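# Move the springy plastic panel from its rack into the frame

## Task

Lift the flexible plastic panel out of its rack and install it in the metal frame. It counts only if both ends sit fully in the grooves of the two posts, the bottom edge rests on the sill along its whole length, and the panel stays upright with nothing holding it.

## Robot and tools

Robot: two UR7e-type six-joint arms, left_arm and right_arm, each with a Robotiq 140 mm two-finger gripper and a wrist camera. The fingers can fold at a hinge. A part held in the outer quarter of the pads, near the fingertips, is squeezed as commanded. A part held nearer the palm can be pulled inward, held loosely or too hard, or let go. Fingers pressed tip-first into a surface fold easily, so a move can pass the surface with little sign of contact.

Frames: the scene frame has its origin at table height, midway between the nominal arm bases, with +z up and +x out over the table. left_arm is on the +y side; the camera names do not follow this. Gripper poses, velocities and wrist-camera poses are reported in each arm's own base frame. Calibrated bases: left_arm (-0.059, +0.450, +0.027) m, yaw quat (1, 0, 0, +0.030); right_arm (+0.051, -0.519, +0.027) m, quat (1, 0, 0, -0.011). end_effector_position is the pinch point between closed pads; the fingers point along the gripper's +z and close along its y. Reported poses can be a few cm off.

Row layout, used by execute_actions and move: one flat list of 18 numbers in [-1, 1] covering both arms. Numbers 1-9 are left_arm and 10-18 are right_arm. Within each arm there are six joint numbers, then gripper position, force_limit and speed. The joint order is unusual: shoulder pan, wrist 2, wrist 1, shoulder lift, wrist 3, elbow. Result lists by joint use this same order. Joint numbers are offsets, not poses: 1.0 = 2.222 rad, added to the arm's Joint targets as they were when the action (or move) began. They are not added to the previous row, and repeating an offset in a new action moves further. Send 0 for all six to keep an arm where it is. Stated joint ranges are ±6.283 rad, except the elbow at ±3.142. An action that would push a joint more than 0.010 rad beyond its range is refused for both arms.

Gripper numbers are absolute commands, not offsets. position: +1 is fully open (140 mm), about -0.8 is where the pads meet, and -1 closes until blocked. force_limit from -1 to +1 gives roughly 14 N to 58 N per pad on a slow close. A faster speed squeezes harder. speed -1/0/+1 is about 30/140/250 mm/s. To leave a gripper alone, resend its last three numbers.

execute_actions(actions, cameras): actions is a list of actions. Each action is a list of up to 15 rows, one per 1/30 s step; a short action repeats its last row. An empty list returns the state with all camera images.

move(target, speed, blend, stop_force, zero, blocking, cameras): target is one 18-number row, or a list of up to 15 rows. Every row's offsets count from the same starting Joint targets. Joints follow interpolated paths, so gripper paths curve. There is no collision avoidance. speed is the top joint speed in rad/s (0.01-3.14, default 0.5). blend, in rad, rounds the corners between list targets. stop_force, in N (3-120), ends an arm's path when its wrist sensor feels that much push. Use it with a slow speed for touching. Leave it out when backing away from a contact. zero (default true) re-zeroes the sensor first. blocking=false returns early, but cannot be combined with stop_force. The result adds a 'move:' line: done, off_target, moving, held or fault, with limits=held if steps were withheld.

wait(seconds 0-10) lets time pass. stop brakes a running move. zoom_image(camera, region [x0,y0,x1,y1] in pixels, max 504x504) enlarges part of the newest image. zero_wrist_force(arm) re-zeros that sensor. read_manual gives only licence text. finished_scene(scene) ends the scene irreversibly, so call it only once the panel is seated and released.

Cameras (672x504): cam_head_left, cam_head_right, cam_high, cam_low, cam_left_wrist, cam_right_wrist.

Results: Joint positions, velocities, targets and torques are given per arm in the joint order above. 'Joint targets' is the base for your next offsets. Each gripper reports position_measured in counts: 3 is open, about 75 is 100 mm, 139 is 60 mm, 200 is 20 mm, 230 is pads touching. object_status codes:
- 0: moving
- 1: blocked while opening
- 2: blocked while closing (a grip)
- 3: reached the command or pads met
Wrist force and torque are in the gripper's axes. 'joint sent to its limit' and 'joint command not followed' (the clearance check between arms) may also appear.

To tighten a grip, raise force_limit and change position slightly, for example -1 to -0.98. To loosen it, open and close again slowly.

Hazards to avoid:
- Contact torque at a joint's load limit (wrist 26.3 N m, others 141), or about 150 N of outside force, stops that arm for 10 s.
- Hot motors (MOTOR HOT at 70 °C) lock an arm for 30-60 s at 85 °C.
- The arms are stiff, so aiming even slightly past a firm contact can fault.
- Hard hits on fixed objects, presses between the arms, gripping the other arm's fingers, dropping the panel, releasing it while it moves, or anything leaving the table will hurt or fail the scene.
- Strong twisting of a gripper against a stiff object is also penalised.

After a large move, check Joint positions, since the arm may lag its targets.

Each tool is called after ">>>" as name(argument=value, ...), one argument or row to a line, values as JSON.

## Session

>>> execute_actions(
  actions=[],
  cameras=["all"],
)

>>> zoom_image(
  camera="cam_high",
  region=[250, 120, 550, 420],
)

>>> zoom_image(
  camera="cam_head_left",
  region=[200, 180, 480, 390],
)

>>> zoom_image(
  camera="cam_head_right",
  region=[200, 180, 480, 390],
)

Scene clock: 0.00 s.
left_arm: end_effector_position=(+0.3227, -0.0367, +0.1395) position_measured=3 object_status=3 end_effector_quat_wxyz=(-0.049, +0.909, -0.394, +0.124) | right_arm: end_effector_position=(+1.0232, +0.3931, +0.3299) position_measured=3 object_status=3 end_effector_quat_wxyz=(-0.281, +0.783, -0.059, +0.552)
Joint names: [shoulder pan, wrist 2, wrist 1, shoulder lift, wrist 3, elbow]
Joint positions: left_arm=[-0.721 -1.403 -1.938 -2.296 3.256 2.454] | right_arm=[0.187 -1.368 -3.062 -0.507 3.638 0.668]
Joint velocities: within noise
Joint torques (N m): no reading
Wrist force (N): no reading
Wrist torque (N m): no reading
Wrist force, peak (N): no reading
Joint targets: left_arm=[-0.721 -1.403 -1.938 -2.296 3.256 2.454] | right_arm=[0.187 -1.368 -3.062 -0.507 3.638 0.668]
Tool commands: left_gripper/position=+1.0 left_gripper/force_limit=+1.0 left_gripper/speed=+1.0 right_gripper/position=+1.0 right_gripper/force_limit=+1.0 right_gripper/speed=+1.0

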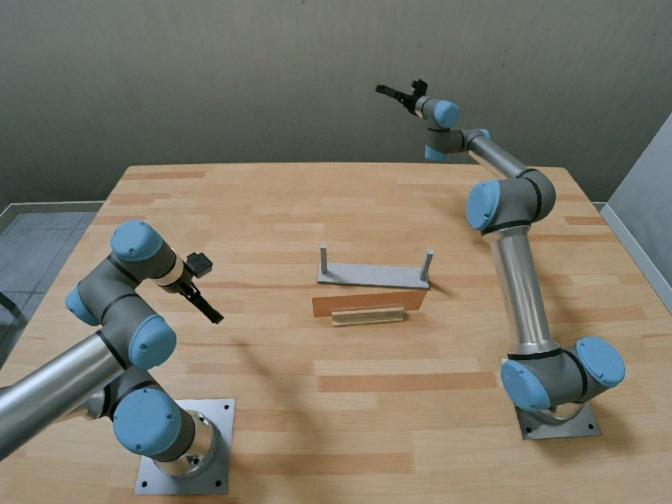

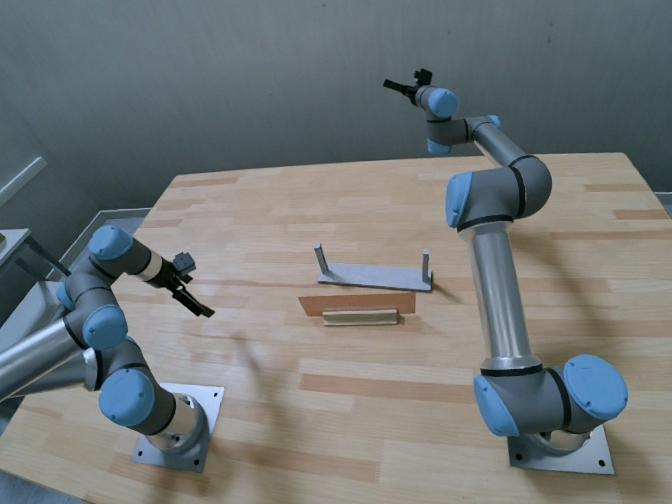

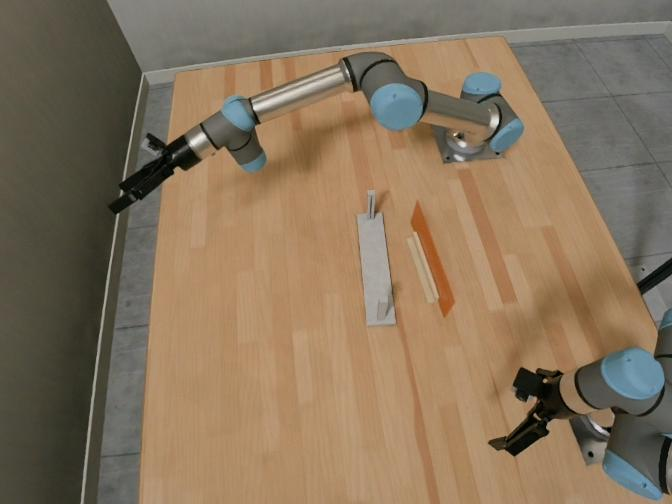

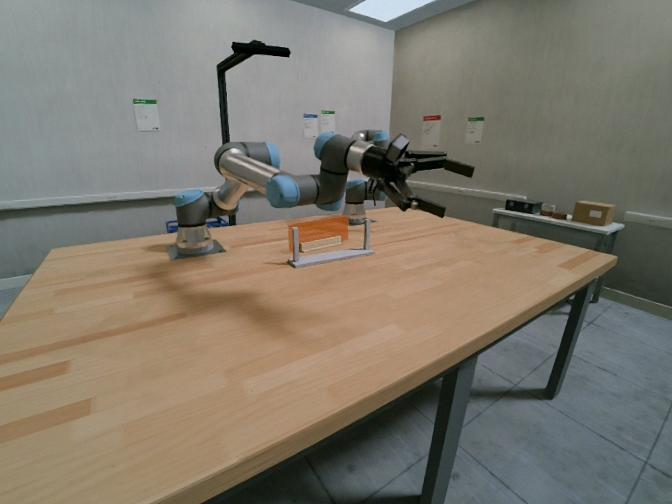

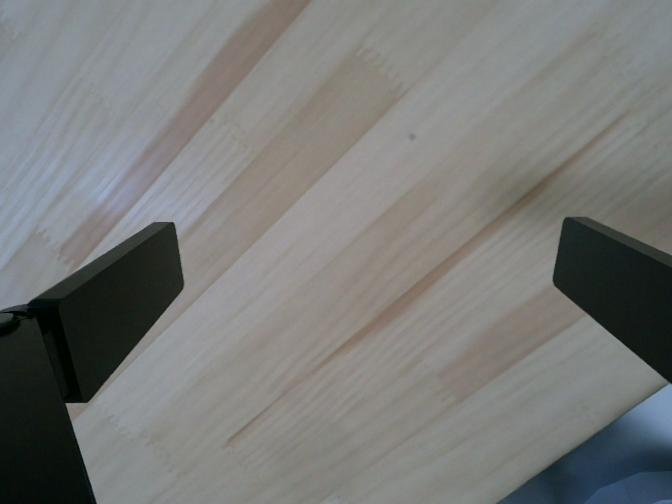

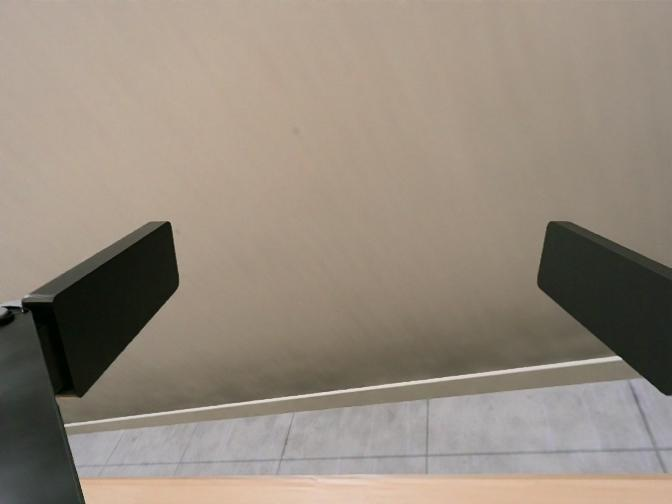

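Scaled by 1.680 from the camera's 672x504 image, which has a finer 960x720 frame.

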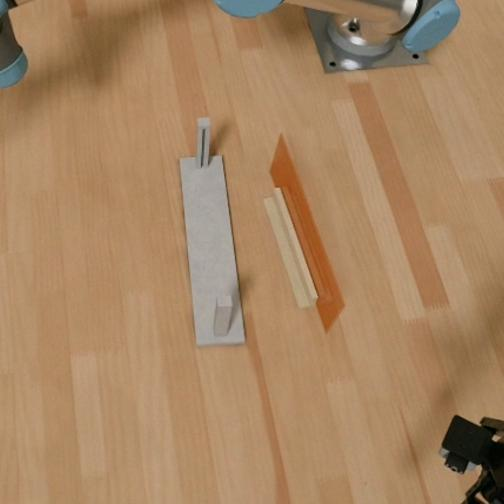

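Scaled by 1.800 from the camera's 672x504 image, which has a finer 960x720 frame.

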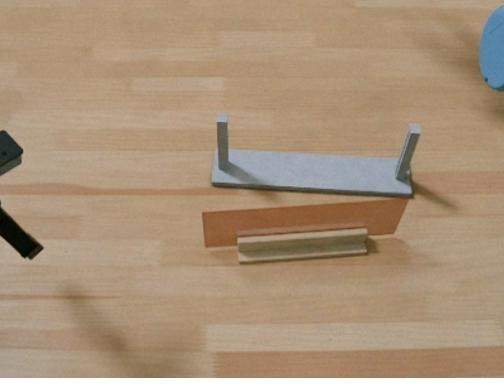

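Scaled by 1.800 from the camera's 672x504 image, which has a finer 960x720 frame.

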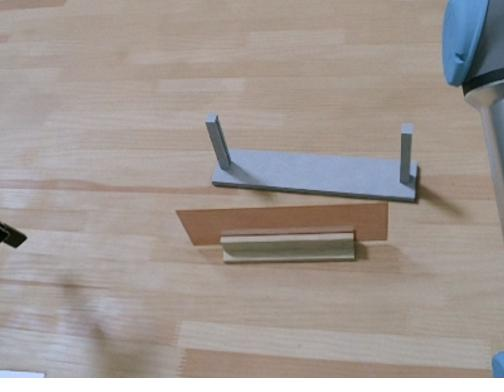

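>>> move(
  target=[-0.185194, -0.075518, 0.103825, 0.323177, -0.997165, -0.332808, -0.08, 1, 0, 0.198470, -0.091269, 0.614086, -0.539244, 0.685149, 0.523807, -0.08, 1, 0],
  speed=1.2,
)

>>> move(
  target=[0, 0, 0, 0, -0.315032, 0, -0.08, 1, 0, 0, 0, 0, 0, 0, 0, -0.08, 1, 0],
  speed=1.2,
  cameras=["cam_left_wrist", "cam_right_wrist", "cam_high"],
)

>>> zoom_image(
  camera="cam_left_wrist",
  region=[200, 60, 560, 330],
)

>>> zoom_image(
  camera="cam_right_wrist",
  region=[200, 60, 560, 330],
)

Scene clock: 36.10 s.
left_arm: end_effector_position=(+0.3269, -0.3826, +0.2230) position_measured=139 object_status=3 end_effector_quat_wxyz=(+0.000, +0.885, +0.466, +0.000) | right_arm: end_effector_position=(+0.2712, +0.3616, +0.2229) position_measured=139 object_status=3 end_effector_quat_wxyz=(+0.000, +0.768, -0.641, +0.000)
Joint names: [shoulder pan, wrist 2, wrist 1, shoulder lift, wrist 3, elbow]
Joint positions: left_arm=[-1.132 -1.57 -1.708 -1.578 1.041 1.715] | right_arm=[0.628 -1.571 -1.697 -1.705 5.16 1.832]
Joint torques (N m): left_arm=[-7.19 -1.64 -1.47 -14.73 -1.48 -38.64] | right_arm=[12.68 -2.06 -1.64 -25.02 1.68 -13.47]
Wrist force (N): left_arm=[-0.9 0.7 -0.4] | right_arm=[3.0 -0.9 2.0]
Wrist torque (N m): left_arm=[0.20 0.11 0.03] | right_arm=[0.06 -0.66 -0.41]
Wrist force, peak (N): left_arm=[-1.9 1.4 -0.5] | right_arm=[3.9 1.5 2.3]
Joint targets: left_arm=[-1.132 -1.571 -1.708 -1.578 1.040 1.715] | right_arm=[0.628 -1.571 -1.697 -1.705 5.160 1.832]
move: done

Scene clock: 37.60 s.
left_arm: end_effector_position=(+0.3268, -0.3826, +0.2230) position_measured=139 object_status=3 end_effector_quat_wxyz=(+0.000, +0.672, +0.741, +0.000) | right_arm: end_effector_position=(+0.2710, +0.3616, +0.2229) position_measured=139 object_status=3 end_effector_quat_wxyz=(+0.000, +0.768, -0.641, +0.000)
Joint names: [shoulder pan, wrist 2, wrist 1, shoulder lift, wrist 3, elbow]
Joint positions: left_arm=[-1.132 -1.571 -1.708 -1.578 0.341 1.715] | right_arm=[0.628 -1.571 -1.697 -1.705 5.16 1.832]
Joint torques (N m): left_arm=[-6.75 -1.61 -1.56 -16 -1.55 -37.12] | right_arm=[12.72 -2.14 -1.62 -24.94 1.97 -12.46]
Wrist force (N): left_arm=[-0.5 0.7 -0.4] | right_arm=[3.2 -0.9 1.9]
Wrist torque (N m): left_arm=[0.21 0.00 0.02] | right_arm=[0.06 -0.69 -0.41]
Wrist force, peak (N): left_arm=[-0.8 0.9 -0.5] | right_arm=[3.5 -0.8 2.0]
Joint targets: left_arm=[-1.132 -1.571 -1.708 -1.578 0.340 1.715] | right_arm=[0.628 -1.571 -1.697 -1.705 5.160 1.832]
move: done
Images, in order (width x height): cam_high 672x504, cam_left_wrist 672x504, cam_right_wrist 672x504.

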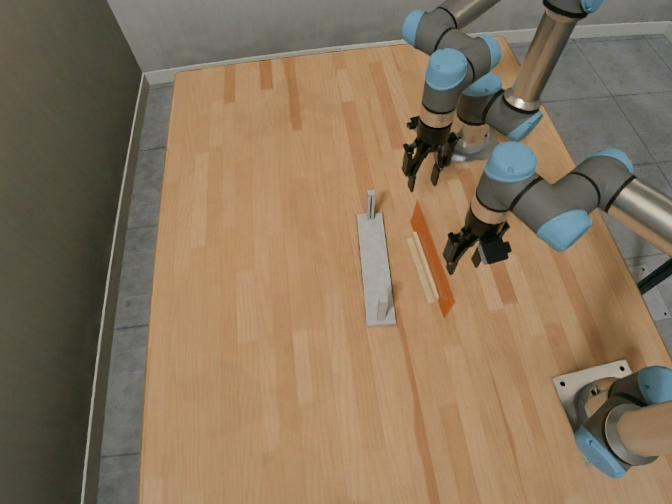

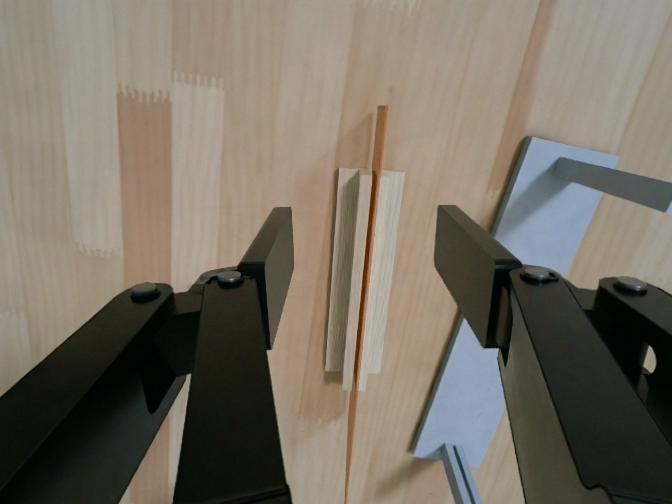

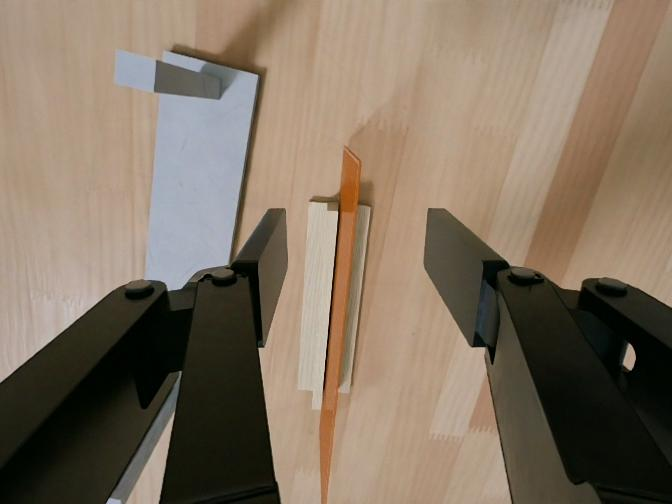

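Scaled by 1.400 from the camera's 672x504 image, which has a finer 960x720 frame.

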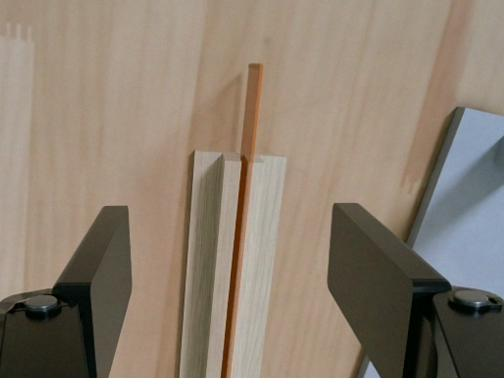

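Scaled by 1.400 from the camera's 672x504 image, which has a finer 960x720 frame.

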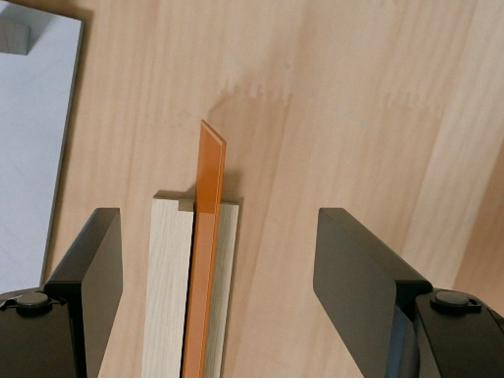

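>>> zoom_image(
  camera="cam_left_wrist",
  region=[340, 90, 420, 170],
)

>>> zoom_image(
  camera="cam_left_wrist",
  region=[310, 380, 390, 504],
)

>>> zoom_image(
  camera="cam_right_wrist",
  region=[310, 130, 390, 210],
)

>>> zoom_image(
  camera="cam_right_wrist",
  region=[280, 380, 380, 504],
)

Scaled by 6.300 from the camera's 672x504 image, which has a finer 960x720 frame.

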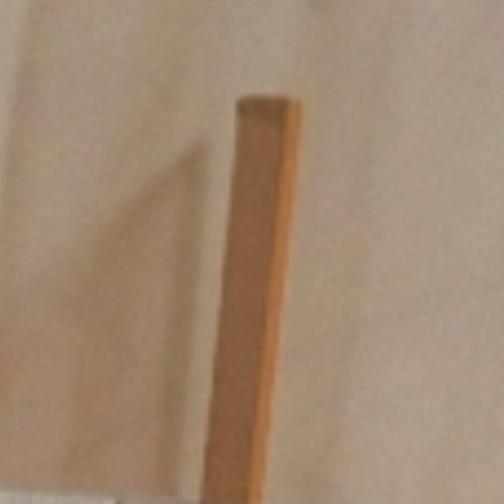

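Scaled by 4.065 from the camera's 672x504 image, which has a finer 960x720 frame.

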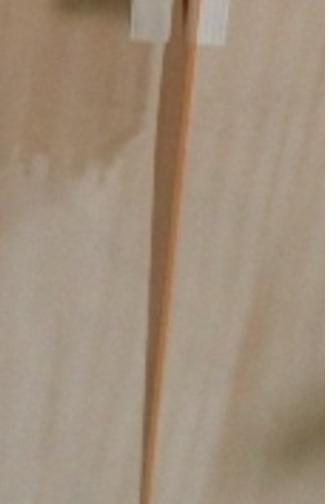

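Scaled by 6.300 from the camera's 672x504 image, which has a finer 960x720 frame.

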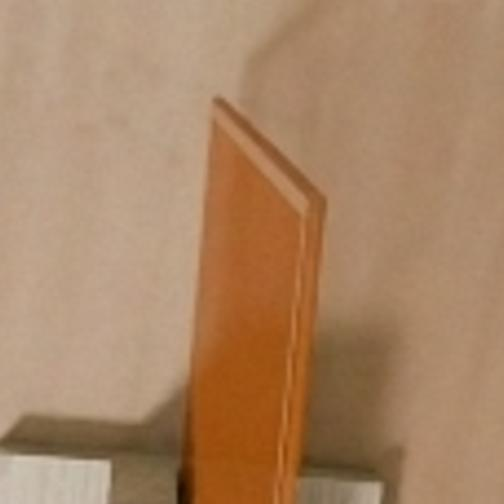

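Scaled by 4.065 from the camera's 672x504 image, which has a finer 960x720 frame.

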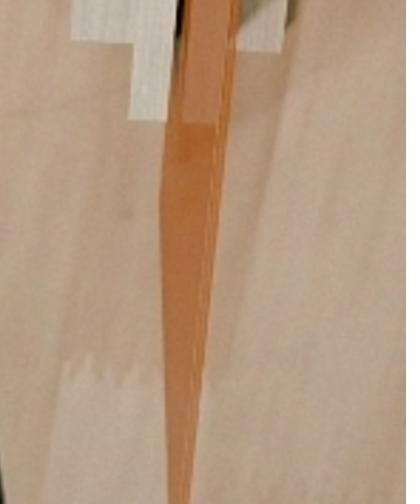

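>>> move(
  target=[0.016527, 0, -0.070411, 0.013894, 0.047130, 0.056519, -0.08, 1, 0, 0.019993, 0, -0.073517, 0.026356, 0.053746, 0.047161, -0.08, 1, 0],
  speed=0.2,
  cameras=["cam_left_wrist", "cam_right_wrist"],
)

>>> zoom_image(
  camera="cam_left_wrist",
  region=[320, 90, 420, 190],
)

>>> zoom_image(
  camera="cam_left_wrist",
  region=[310, 380, 410, 504],
)

>>> zoom_image(
  camera="cam_right_wrist",
  region=[310, 90, 410, 190],
)

>>> zoom_image(
  camera="cam_right_wrist",
  region=[300, 380, 400, 504],
)

Scene clock: 70.90 s.
left_arm: end_effector_position=(+0.3407, -0.3705, +0.1631) position_measured=139 object_status=3 end_effector_quat_wxyz=(+0.000, +0.696, +0.718, +0.000) | right_arm: end_effector_position=(+0.2637, +0.3804, +0.1630) position_measured=139 object_status=3 end_effector_quat_wxyz=(+0.000, +0.743, -0.669, +0.000)
Joint names: [shoulder pan, wrist 2, wrist 1, shoulder lift, wrist 3, elbow]
Joint positions: left_arm=[-1.096 -1.571 -1.864 -1.547 0.445 1.84] | right_arm=[0.672 -1.571 -1.86 -1.647 5.279 1.936]
Joint torques (N m): left_arm=[10.06 -1.35 -3.6 -16.38 1.36 -11.86] | right_arm=[12.99 -1.27 -5.37 -13.96 2.21 -11.2]
Wrist force (N): left_arm=[-0.5 1.1 -0.1] | right_arm=[3.4 -0.4 1.9]
Wrist torque (N m): left_arm=[0.26 0.07 -0.03] | right_arm=[0.16 -0.74 -0.41]
Wrist force, peak (N): left_arm=[-0.8 0.5 -1.8] | right_arm=[3.5 -0.9 2.2]
Joint targets: left_arm=[-1.095 -1.571 -1.864 -1.547 0.445 1.840] | right_arm=[0.672 -1.571 -1.861 -1.646 5.280 1.937]
move: done
Images, in order (width x height): cam_left_wrist 672x504, cam_right_wrist 672x504.

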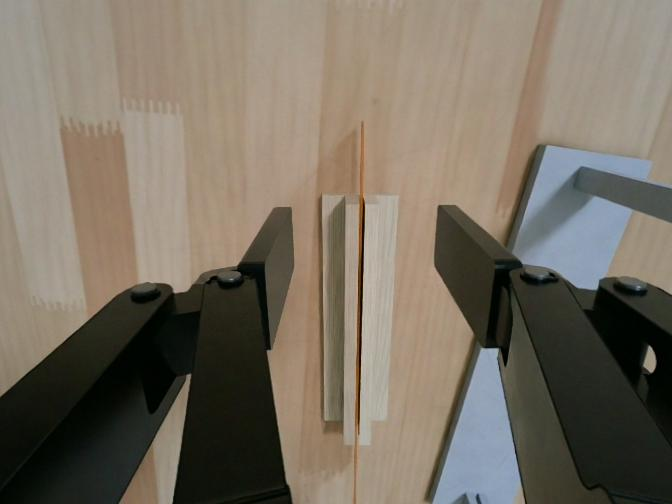

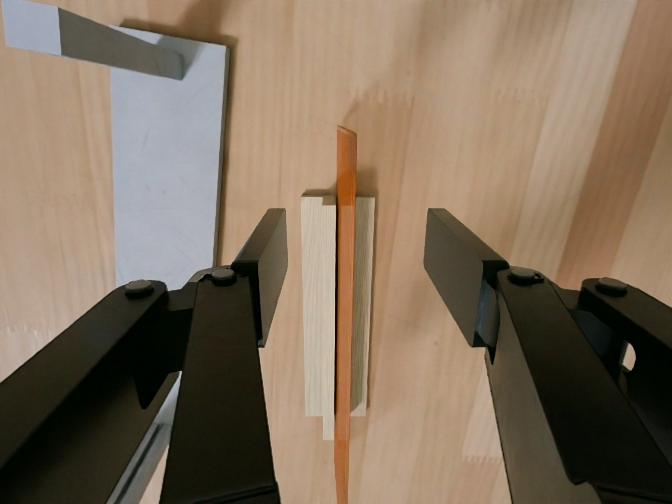

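Scaled by 5.040 from the camera's 672x504 image, which has a finer 960x720 frame.

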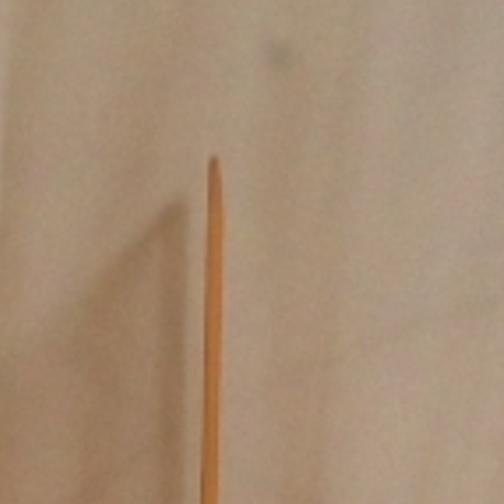

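Scaled by 4.065 from the camera's 672x504 image, which has a finer 960x720 frame.

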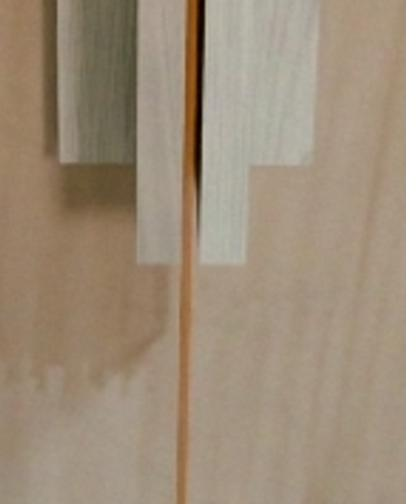

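Scaled by 5.040 from the camera's 672x504 image, which has a finer 960x720 frame.

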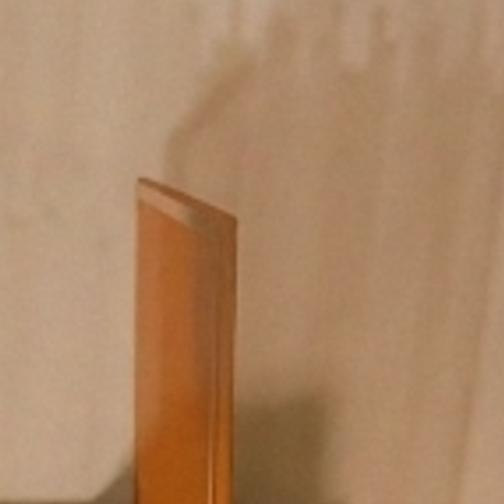

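Scaled by 4.065 from the camera's 672x504 image, which has a finer 960x720 frame.

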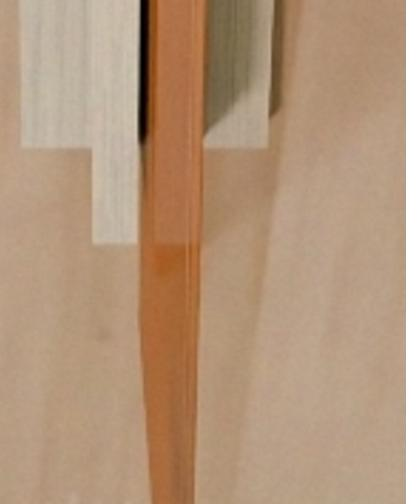

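>>> move(
  target=[0.002111, 0, -0.060546, 0.016577, 0.002786, 0.043968, -0.08, 1, 0, -0.000640, 0, -0.059993, 0.018221, 0.001610, 0.041772, -0.08, 1, 0],
  speed=0.15,
  stop_force=10,
  cameras=["cam_left_wrist", "cam_right_wrist"],
)

>>> zoom_image(
  camera="cam_left_wrist",
  region=[260, 110, 460, 290],
)

>>> zoom_image(
  camera="cam_right_wrist",
  region=[260, 110, 460, 290],
)

Scene clock: 94.30 s.
left_arm: end_effector_position=(+0.3411, -0.3662, +0.1130) position_measured=139 object_status=3 end_effector_quat_wxyz=(+0.000, +0.697, +0.717, +0.000) | right_arm: end_effector_position=(+0.2634, +0.3794, +0.1149) position_measured=139 object_status=3 end_effector_quat_wxyz=(+0.000, +0.742, -0.671, +0.000)
Joint names: [shoulder pan, wrist 2, wrist 1, shoulder lift, wrist 3, elbow]
Joint positions: left_arm=[-1.091 -1.571 -1.999 -1.51 0.451 1.938] | right_arm=[0.671 -1.571 -1.994 -1.606 5.283 2.03]
Joint torques (N m): left_arm=[9.99 -1.11 -3.61 -17.1 1.12 -9.58] | right_arm=[-11.05 1.4 -4.87 -14.71 1.91 -10.53]
Wrist force (N): left_arm=[-0.6 0.9 -0.4] | right_arm=[3.4 -1.1 1.8]
Wrist torque (N m): left_arm=[0.25 0.08 -0.05] | right_arm=[0.02 -0.76 -0.39]
Wrist force, peak (N): left_arm=[-0.5 1.3 -0.2] | right_arm=[3.5 -0.7 2.1]
Joint targets: left_arm=[-1.091 -1.571 -1.999 -1.510 0.451 1.938] | right_arm=[0.671 -1.571 -1.994 -1.606 5.283 2.030]
move: done
Images, in order (width x height): cam_left_wrist 672x504, cam_right_wrist 672x504.

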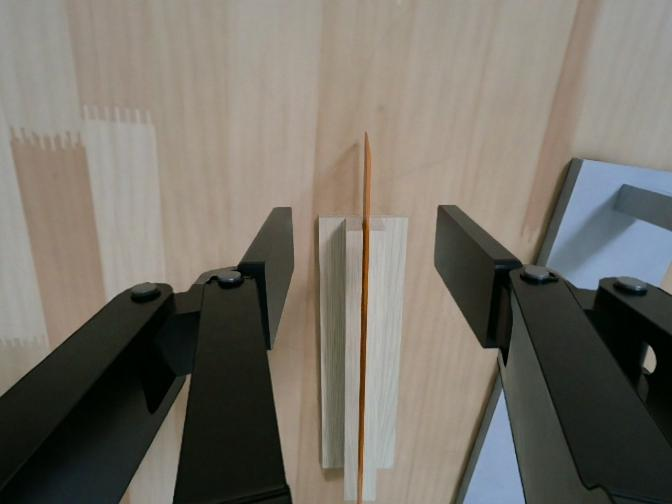

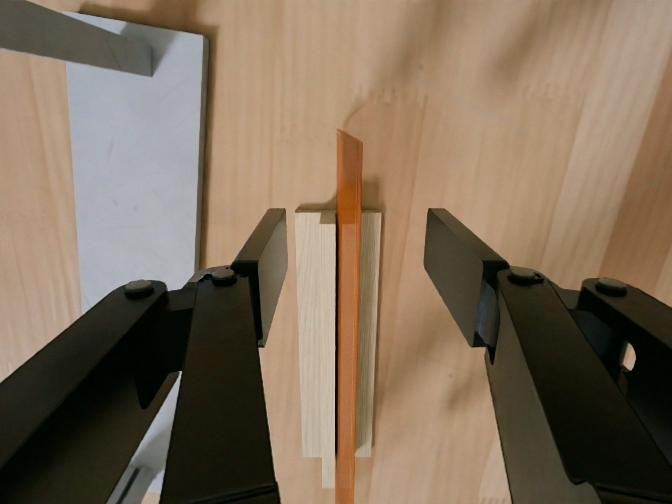

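Scaled by 2.520 from the camera's 672x504 image, which has a finer 960x720 frame.

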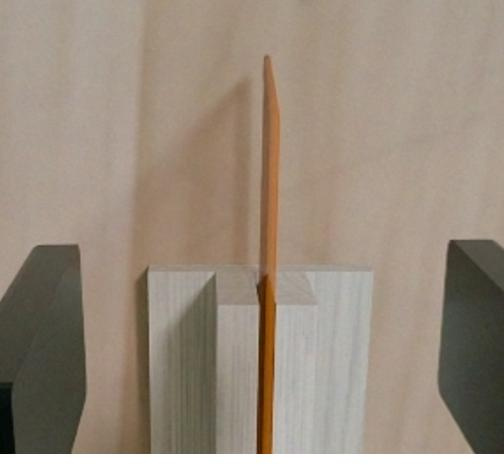

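Scaled by 2.520 from the camera's 672x504 image, which has a finer 960x720 frame.

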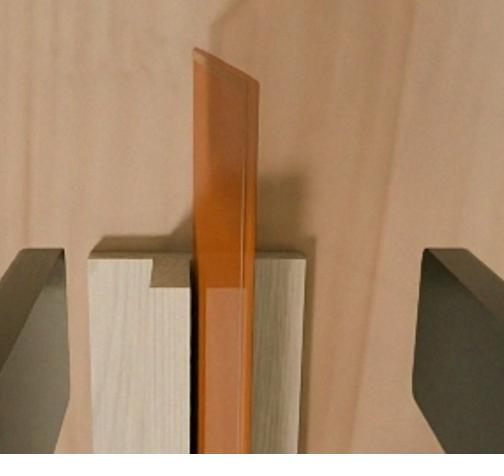

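>>> move(
  target=[-0.001829, 0, 0.000261, 0.003621, -0.001829, -0.003882, -0.08, 1, 0, 0, 0, 0, 0, 0, 0, -0.08, 1, 0],
  speed=0.05,
)

>>> execute_actions(
  actions=[
    [[0,0,0,0,0,0,-1,1,-1,0,0,0,0,0,0,-1,1,-1]],
    [[0,0,0,0,0,0,-1,1,-1,0,0,0,0,0,0,-1,1,-1]],
    [[0,0,0,0,0,0,-1,1,-1,0,0,0,0,0,0,-1,1,-1]],
  ],
  cameras=["cam_left_wrist", "cam_right_wrist"],
)

>>> zoom_image(
  camera="cam_left_wrist",
  region=[320, 110, 420, 230],
)

>>> zoom_image(
  camera="cam_right_wrist",
  region=[310, 110, 410, 230],
)

Scene clock: 115.03 s.
left_arm: end_effector_position=(+0.3412, -0.3705, +0.1130) position_measured=139 object_status=3 end_effector_quat_wxyz=(+0.000, +0.697, +0.717, +0.000) | right_arm: end_effector_position=(+0.2634, +0.3794, +0.1149) position_measured=139 object_status=3 end_effector_quat_wxyz=(+0.000, +0.742, -0.671, +0.000)
Joint names: [shoulder pan, wrist 2, wrist 1, shoulder lift, wrist 3, elbow]
Joint positions: left_arm=[-1.095 -1.571 -1.998 -1.503 0.447 1.93] | right_arm=[0.671 -1.571 -1.994 -1.606 5.283 2.03]
Joint torques (N m): left_arm=[-8.14 -0.84 -1.41 -16.92 -1.58 -37.68] | right_arm=[-10.23 1.73 -4.93 -14.94 1.99 -10.19]
Wrist force (N): left_arm=[-0.4 0.5 -0.4] | right_arm=[3.2 -0.8 1.9]
Wrist torque (N m): left_arm=[0.16 0.04 0.06] | right_arm=[0.09 -0.71 -0.39]
Wrist force, peak (N): left_arm=[-0.6 1.3 -0.4] | right_arm=[3.5 -0.9 2.0]
Joint targets: left_arm=[-1.095 -1.571 -1.998 -1.502 0.447 1.929] | right_arm=[0.671 -1.571 -1.994 -1.606 5.283 2.030]
move: done

Scene clock: 117.60 s.
left_arm: end_effector_position=(+0.3412, -0.3707, +0.1130) position_measured=232 object_status=0 end_effector_quat_wxyz=(+0.000, +0.697, +0.717, +0.000) | right_arm: end_effector_position=(+0.2634, +0.3794, +0.1149) position_measured=232 object_status=0 end_effector_quat_wxyz=(+0.000, +0.742, -0.671, +0.000)
Joint names: [shoulder pan, wrist 2, wrist 1, shoulder lift, wrist 3, elbow]
Joint positions: left_arm=[-1.095 -1.571 -1.998 -1.502 0.447 1.929] | right_arm=[0.671 -1.571 -1.994 -1.606 5.283 2.03]
Joint torques (N m): left_arm=[-7.43 -0.58 -1.71 -17.38 -1.34 -35.66] | right_arm=[-10.1 1.57 -2.97 -15.28 1.81 -10.59]
Wrist force (N): left_arm=[0.4 1.0 -2.3] | right_arm=[4.0 -1.0 -0.2]
Wrist torque (N m): left_arm=[0.25 0.04 0.07] | right_arm=[0.10 -0.74 -0.38]
Wrist force, peak (N): left_arm=[0.4 1.0 -2.3] | right_arm=[4.1 -1.0 0.4]
Joint targets: left_arm=[-1.095 -1.571 -1.998 -1.502 0.447 1.929] | right_arm=[0.671 -1.571 -1.994 -1.606 5.283 2.030]
Step readings (joint positions of left_arm | right_arm):
0: [-1.095 -1.571 -1.998 -1.503 0.447 1.930] | [0.671 -1.571 -1.994 -1.606 5.283 2.030]
1: [-1.095 -1.571 -1.998 -1.503 0.447 1.930] | [0.671 -1.571 -1.994 -1.606 5.283 2.030]
2: [-1.095 -1.571 -1.998 -1.503 0.447 1.930] | [0.671 -1.571 -1.994 -1.606 5.283 2.030]
4: [-1.095 -1.571 -1.998 -1.502 0.447 1.929] | [0.671 -1.571 -1.994 -1.606 5.283 2.030]
8: [-1.095 -1.571 -1.998 -1.502 0.447 1.929] | [0.671 -1.571 -1.994 -1.606 5.283 2.030]
15: [-1.095 -1.571 -1.998 -1.502 0.447 1.929] | [0.671 -1.571 -1.994 -1.606 5.283 2.030]
16: [-1.095 -1.571 -1.998 -1.502 0.447 1.929] | [0.671 -1.571 -1.994 -1.606 5.283 2.030]
17: [-1.095 -1.571 -1.998 -1.502 0.447 1.929] | [0.671 -1.571 -1.994 -1.606 5.283 2.030]
19: [-1.095 -1.571 -1.998 -1.502 0.447 1.929] | [0.671 -1.571 -1.994 -1.606 5.283 2.030]
23: [-1.095 -1.571 -1.998 -1.502 0.447 1.929] | [0.671 -1.571 -1.994 -1.606 5.283 2.030]
30: [-1.095 -1.571 -1.998 -1.502 0.447 1.929] | [0.671 -1.571 -1.994 -1.606 5.283 2.030]
31: [-1.095 -1.571 -1.998 -1.502 0.447 1.929] | [0.671 -1.571 -1.994 -1.606 5.283 2.030]
32: [-1.095 -1.571 -1.998 -1.502 0.447 1.929] | [0.671 -1.571 -1.994 -1.606 5.283 2.030]
34: [-1.095 -1.571 -1.998 -1.502 0.447 1.929] | [0.671 -1.571 -1.994 -1.606 5.283 2.030]
38: [-1.095 -1.571 -1.998 -1.502 0.447 1.929] | [0.671 -1.571 -1.994 -1.606 5.283 2.030]
45: [-1.095 -1.571 -1.998 -1.502 0.447 1.929] | [0.671 -1.571 -1.994 -1.606 5.283 2.030]
Images, in order (width x height): cam_left_wrist 672x504, cam_right_wrist 672x504.

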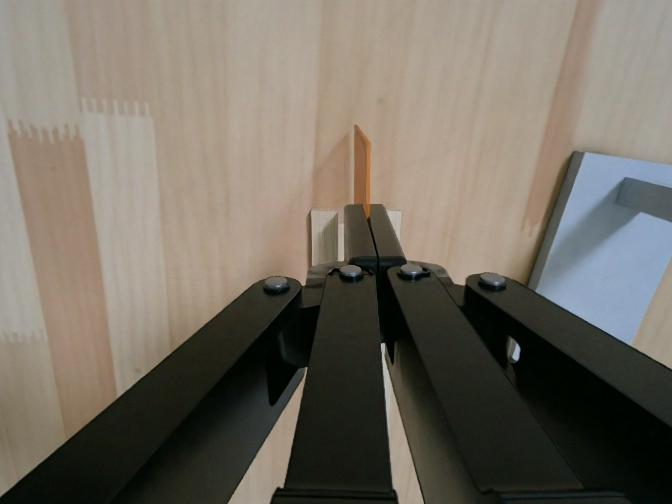

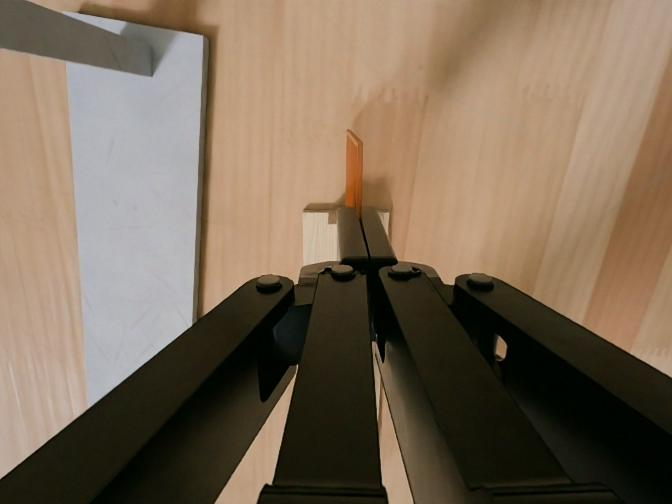

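Scaled by 4.200 from the camera's 672x504 image, which has a finer 960x720 frame.

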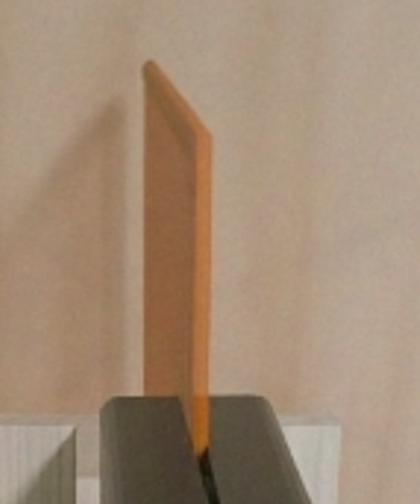

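Scaled by 4.200 from the camera's 672x504 image, which has a finer 960x720 frame.

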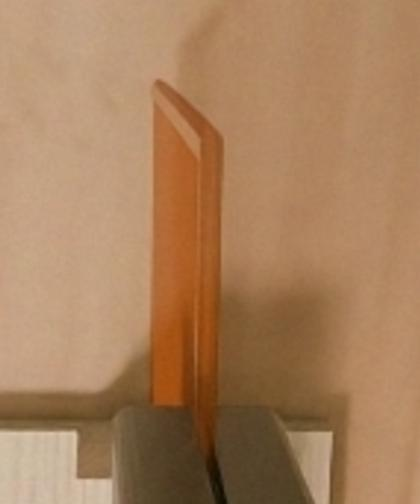

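>>> move(
  target=[
    [0, 0, 0.036366, -0.012667, 0, -0.023699, -1, 1, -1, 0, 0, 0.037858, -0.013023, 0, -0.024835, -1, 1, -1],
    [0, 0, 0.072148, -0.022628, 0, -0.049520, -1, 1, -1, 0, 0, 0.074744, -0.023062, 0, -0.051682, -1, 1, -1],
  ],
  speed=0.15,
  blend=[0.02, 0],
  cameras=["cam_left_wrist", "cam_right_wrist", "cam_low"],
)

>>> zoom_image(
  camera="cam_low",
  region=[260, 170, 400, 290],
)

Scene clock: 161.83 s.
left_arm: end_effector_position=(+0.3412, -0.3707, +0.1728) position_measured=232 object_status=3 end_effector_quat_wxyz=(+0.000, +0.697, +0.717, +0.000) | right_arm: end_effector_position=(+0.2634, +0.3794, +0.1747) position_measured=232 object_status=3 end_effector_quat_wxyz=(+0.000, +0.742, -0.671, +0.000)
Joint names: [shoulder pan, wrist 2, wrist 1, shoulder lift, wrist 3, elbow]
Joint positions: left_arm=[-1.095 -1.571 -1.838 -1.553 0.447 1.82] | right_arm=[0.671 -1.571 -1.828 -1.657 5.283 1.915]
Joint torques (N m): left_arm=[-5.6 -0.38 -1.11 -40.73 -1.3 -37.93] | right_arm=[-6.03 0.93 -1.73 -26.94 1.3 -39.77]
Wrist force (N): left_arm=[-0.9 0.7 0.2] | right_arm=[2.9 -0.7 2.5]
Wrist torque (N m): left_arm=[0.21 0.09 0.09] | right_arm=[0.13 -0.68 -0.39]
Wrist force, peak (N): left_arm=[0.6 0.9 -2.4] | right_arm=[5.0 -0.4 2.6]
Joint targets: left_arm=[-1.095 -1.571 -1.838 -1.553 0.447 1.819] | right_arm=[0.671 -1.571 -1.828 -1.657 5.283 1.915]
move: done
Images, in order (width x height): cam_low 672x504, cam_left_wrist 672x504, cam_right_wrist 672x504.

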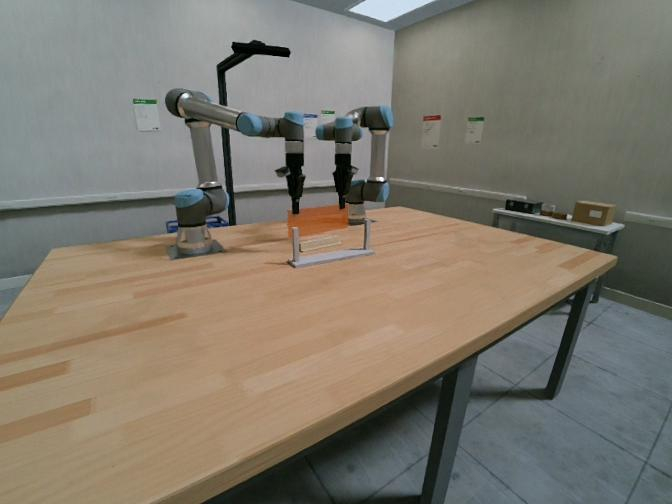

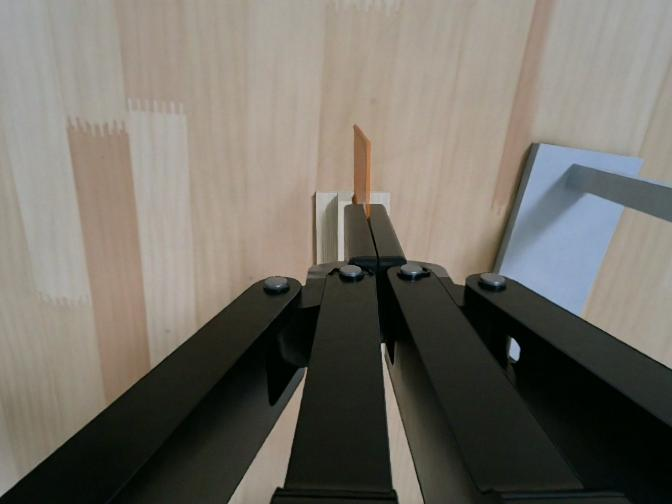

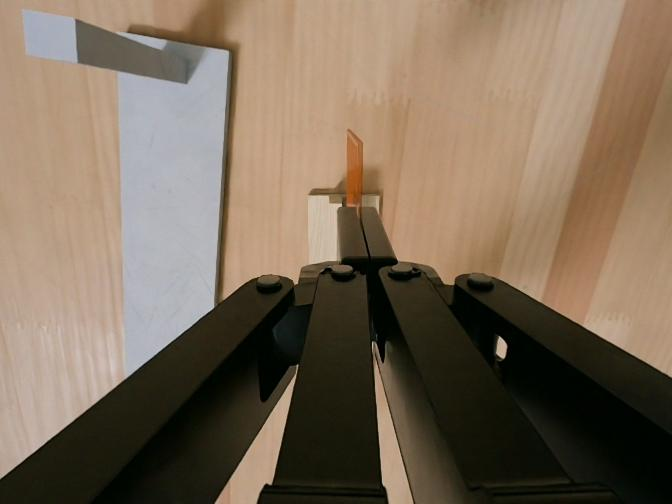

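Scaled by 3.600 from the camera's 672x504 image, which has a finer 960x720 frame.

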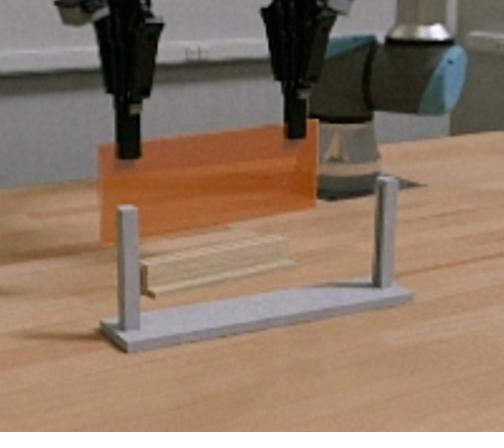

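>>> zoom_image(
  camera="cam_left_wrist",
  region=[480, 110, 672, 260],
)

>>> zoom_image(
  camera="cam_right_wrist",
  region=[0, 0, 260, 200],
)

Scaled by 2.625 from the camera's 672x504 image, which has a finer 960x720 frame.

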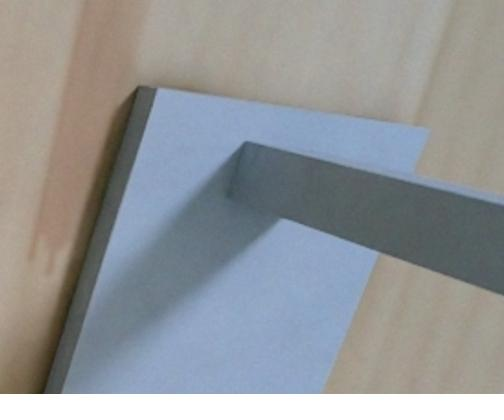

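Scaled by 1.938 from the camera's 672x504 image, which has a finer 960x720 frame.

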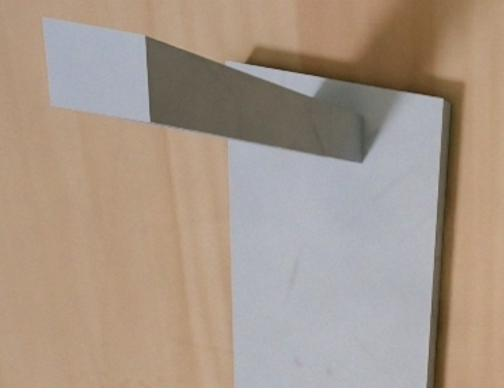

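>>> move(
  target=[
    [-0.000731, 0, 0.000032, 0.001475, 0.111780, -0.001508, -1, 1, -1, 0.001528, 0, -0.000149, 0.001569, -0.110983, -0.001420, -1, 1, -1],
    [0.019564, 0, 0.001923, 0.031866, 0.194069, -0.033789, -1, 1, -1, -0.016069, 0, -0.001000, 0.012232, -0.157496, -0.011232, -1, 1, -1],
    [0.037407, 0, 0.006200, 0.062826, 0.273906, -0.069027, -1, 1, -1, -0.032038, 0, -0.001633, 0.024617, -0.202380, -0.022984, -1, 1, -1],
    [0.053838, 0, 0.012690, 0.093295, 0.329828, -0.105986, -1, 1, -1, -0.047739, 0, -0.001887, 0.037256, -0.224494, -0.035370, -1, 1, -1],
    [0.069265, 0, 0.021277, 0.123415, 0.362244, -0.144692, -1, 1, -1, -0.063384, 0, -0.001743, 0.049856, -0.224050, -0.048113, -1, 1, -1],
  ],
  speed=[0.25, 0.2, 0.2, 0.15, 0.12],
  blend=[0.02, 0.02, 0.02, 0.02, 0],
  stop_force=20,
  cameras=["cam_left_wrist", "cam_right_wrist", "cam_high", "cam_low"],
)

>>> zoom_image(
  camera="cam_low",
  region=[260, 170, 400, 290],
)

>>> zoom_image(
  camera="cam_high",
  region=[330, 170, 510, 350],
)

Scene clock: 218.87 s.
left_arm: end_effector_position=(+0.4642, -0.4104, +0.1730) position_measured=232 object_status=3 end_effector_quat_wxyz=(+0.000, +0.890, +0.457, +0.000) | right_arm: end_effector_position=(+0.3543, +0.3622, +0.1749) position_measured=232 object_status=3 end_effector_quat_wxyz=(+0.000, +0.849, -0.529, +0.000)
Joint names: [shoulder pan, wrist 2, wrist 1, shoulder lift, wrist 3, elbow]
Joint positions: left_arm=[-0.941 -1.571 -1.79 -1.278 1.252 1.498] | right_arm=[0.53 -1.571 -1.832 -1.546 4.785 1.808]
Joint torques (N m): left_arm=[7.73 0.11 -2.76 -29.92 1.42 -38.82] | right_arm=[-9.08 -0.38 -2.58 -19.25 1.85 -40.02]
Wrist force (N): left_arm=[4.5 -1.9 -0.3] | right_arm=[7.0 1.0 2.2]
Wrist torque (N m): left_arm=[0.15 0.03 -0.24] | right_arm=[-0.08 -0.47 -0.07]
Wrist force, peak (N): left_arm=[5.2 -2.2 0.2] | right_arm=[8.0 1.3 2.6]
Joint targets: left_arm=[-0.941 -1.571 -1.790 -1.278 1.252 1.498] | right_arm=[0.530 -1.571 -1.832 -1.546 4.785 1.808]
move: done
Images, in order (width x height): cam_high 672x504, cam_low 672x504, cam_left_wrist 672x504, cam_right_wrist 672x504.

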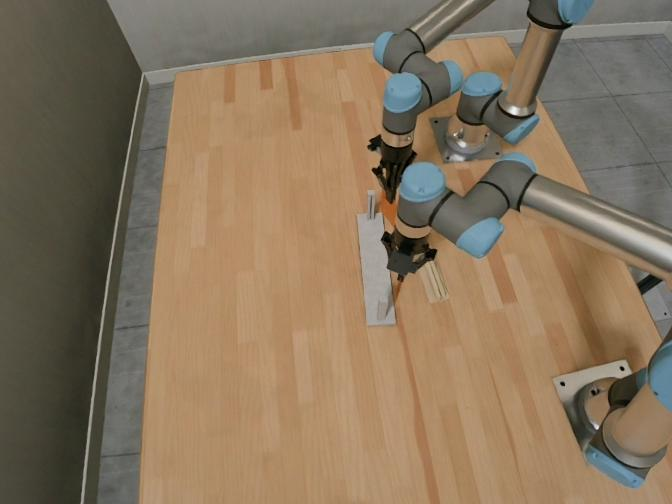

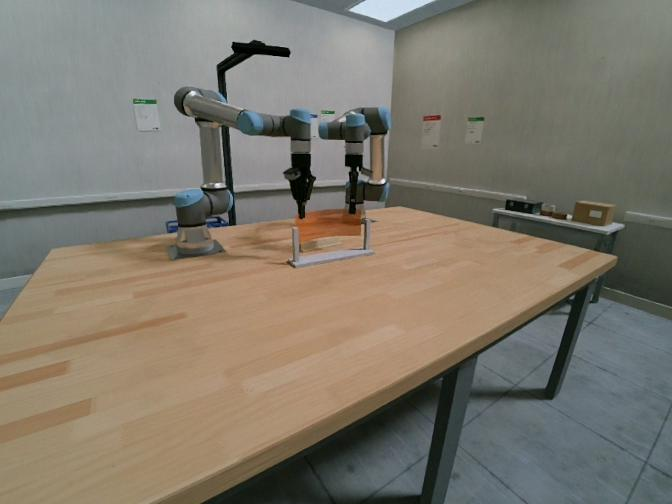

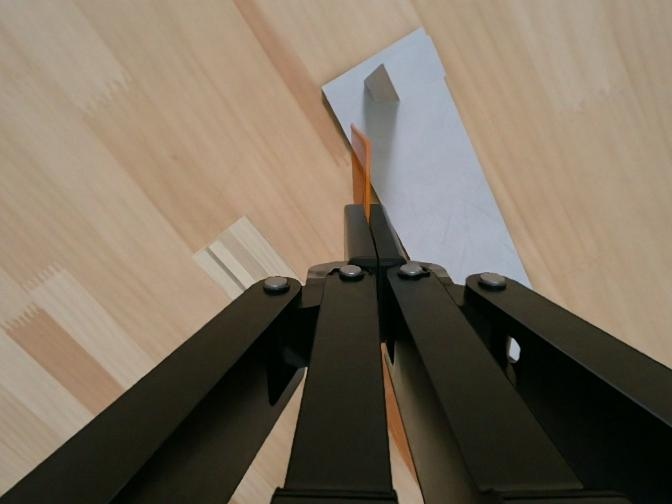

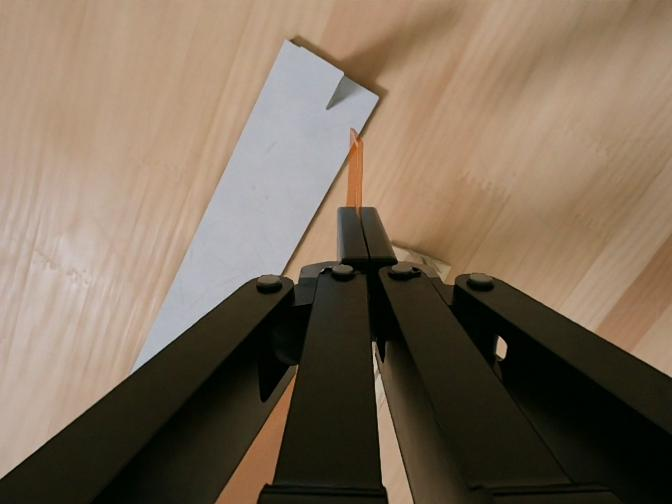

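Scaled by 3.600 from the camera's 672x504 image, which has a finer 960x720 frame.

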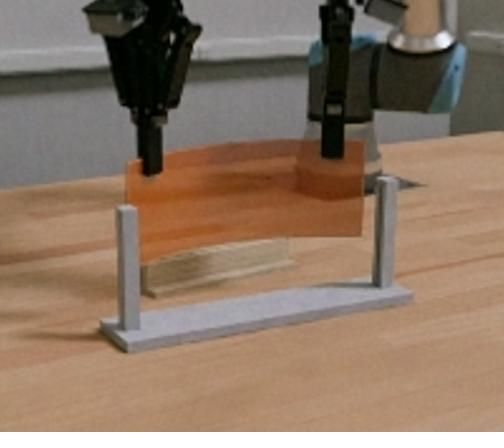

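Scaled by 2.800 from the camera's 672x504 image, which has a finer 960x720 frame.

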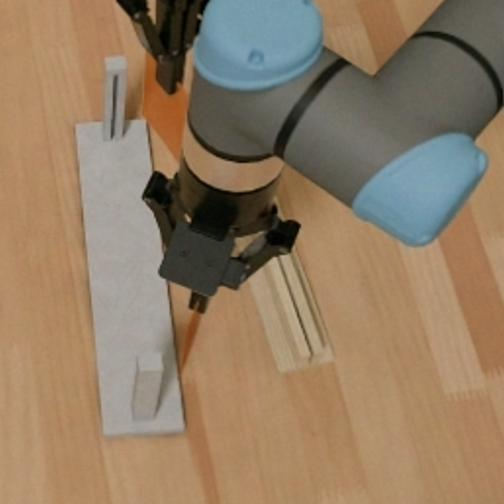

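>>> zoom_image(
  camera="cam_left_wrist",
  region=[310, 10, 470, 170],
)

>>> zoom_image(
  camera="cam_right_wrist",
  region=[260, 20, 420, 180],
)

Scaled by 3.150 from the camera's 672x504 image, which has a finer 960x720 frame.

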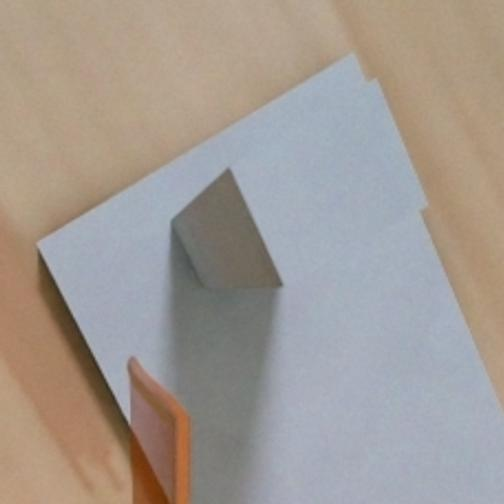

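Scaled by 3.150 from the camera's 672x504 image, which has a finer 960x720 frame.

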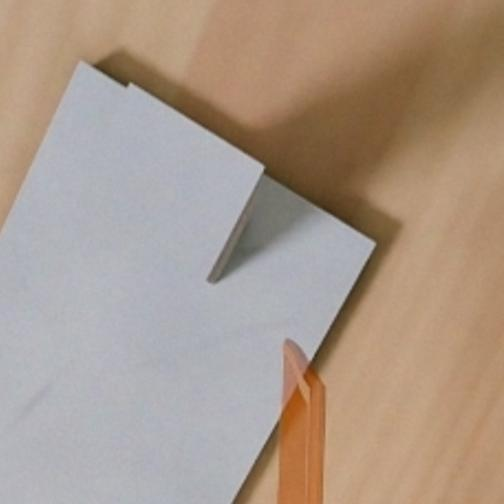

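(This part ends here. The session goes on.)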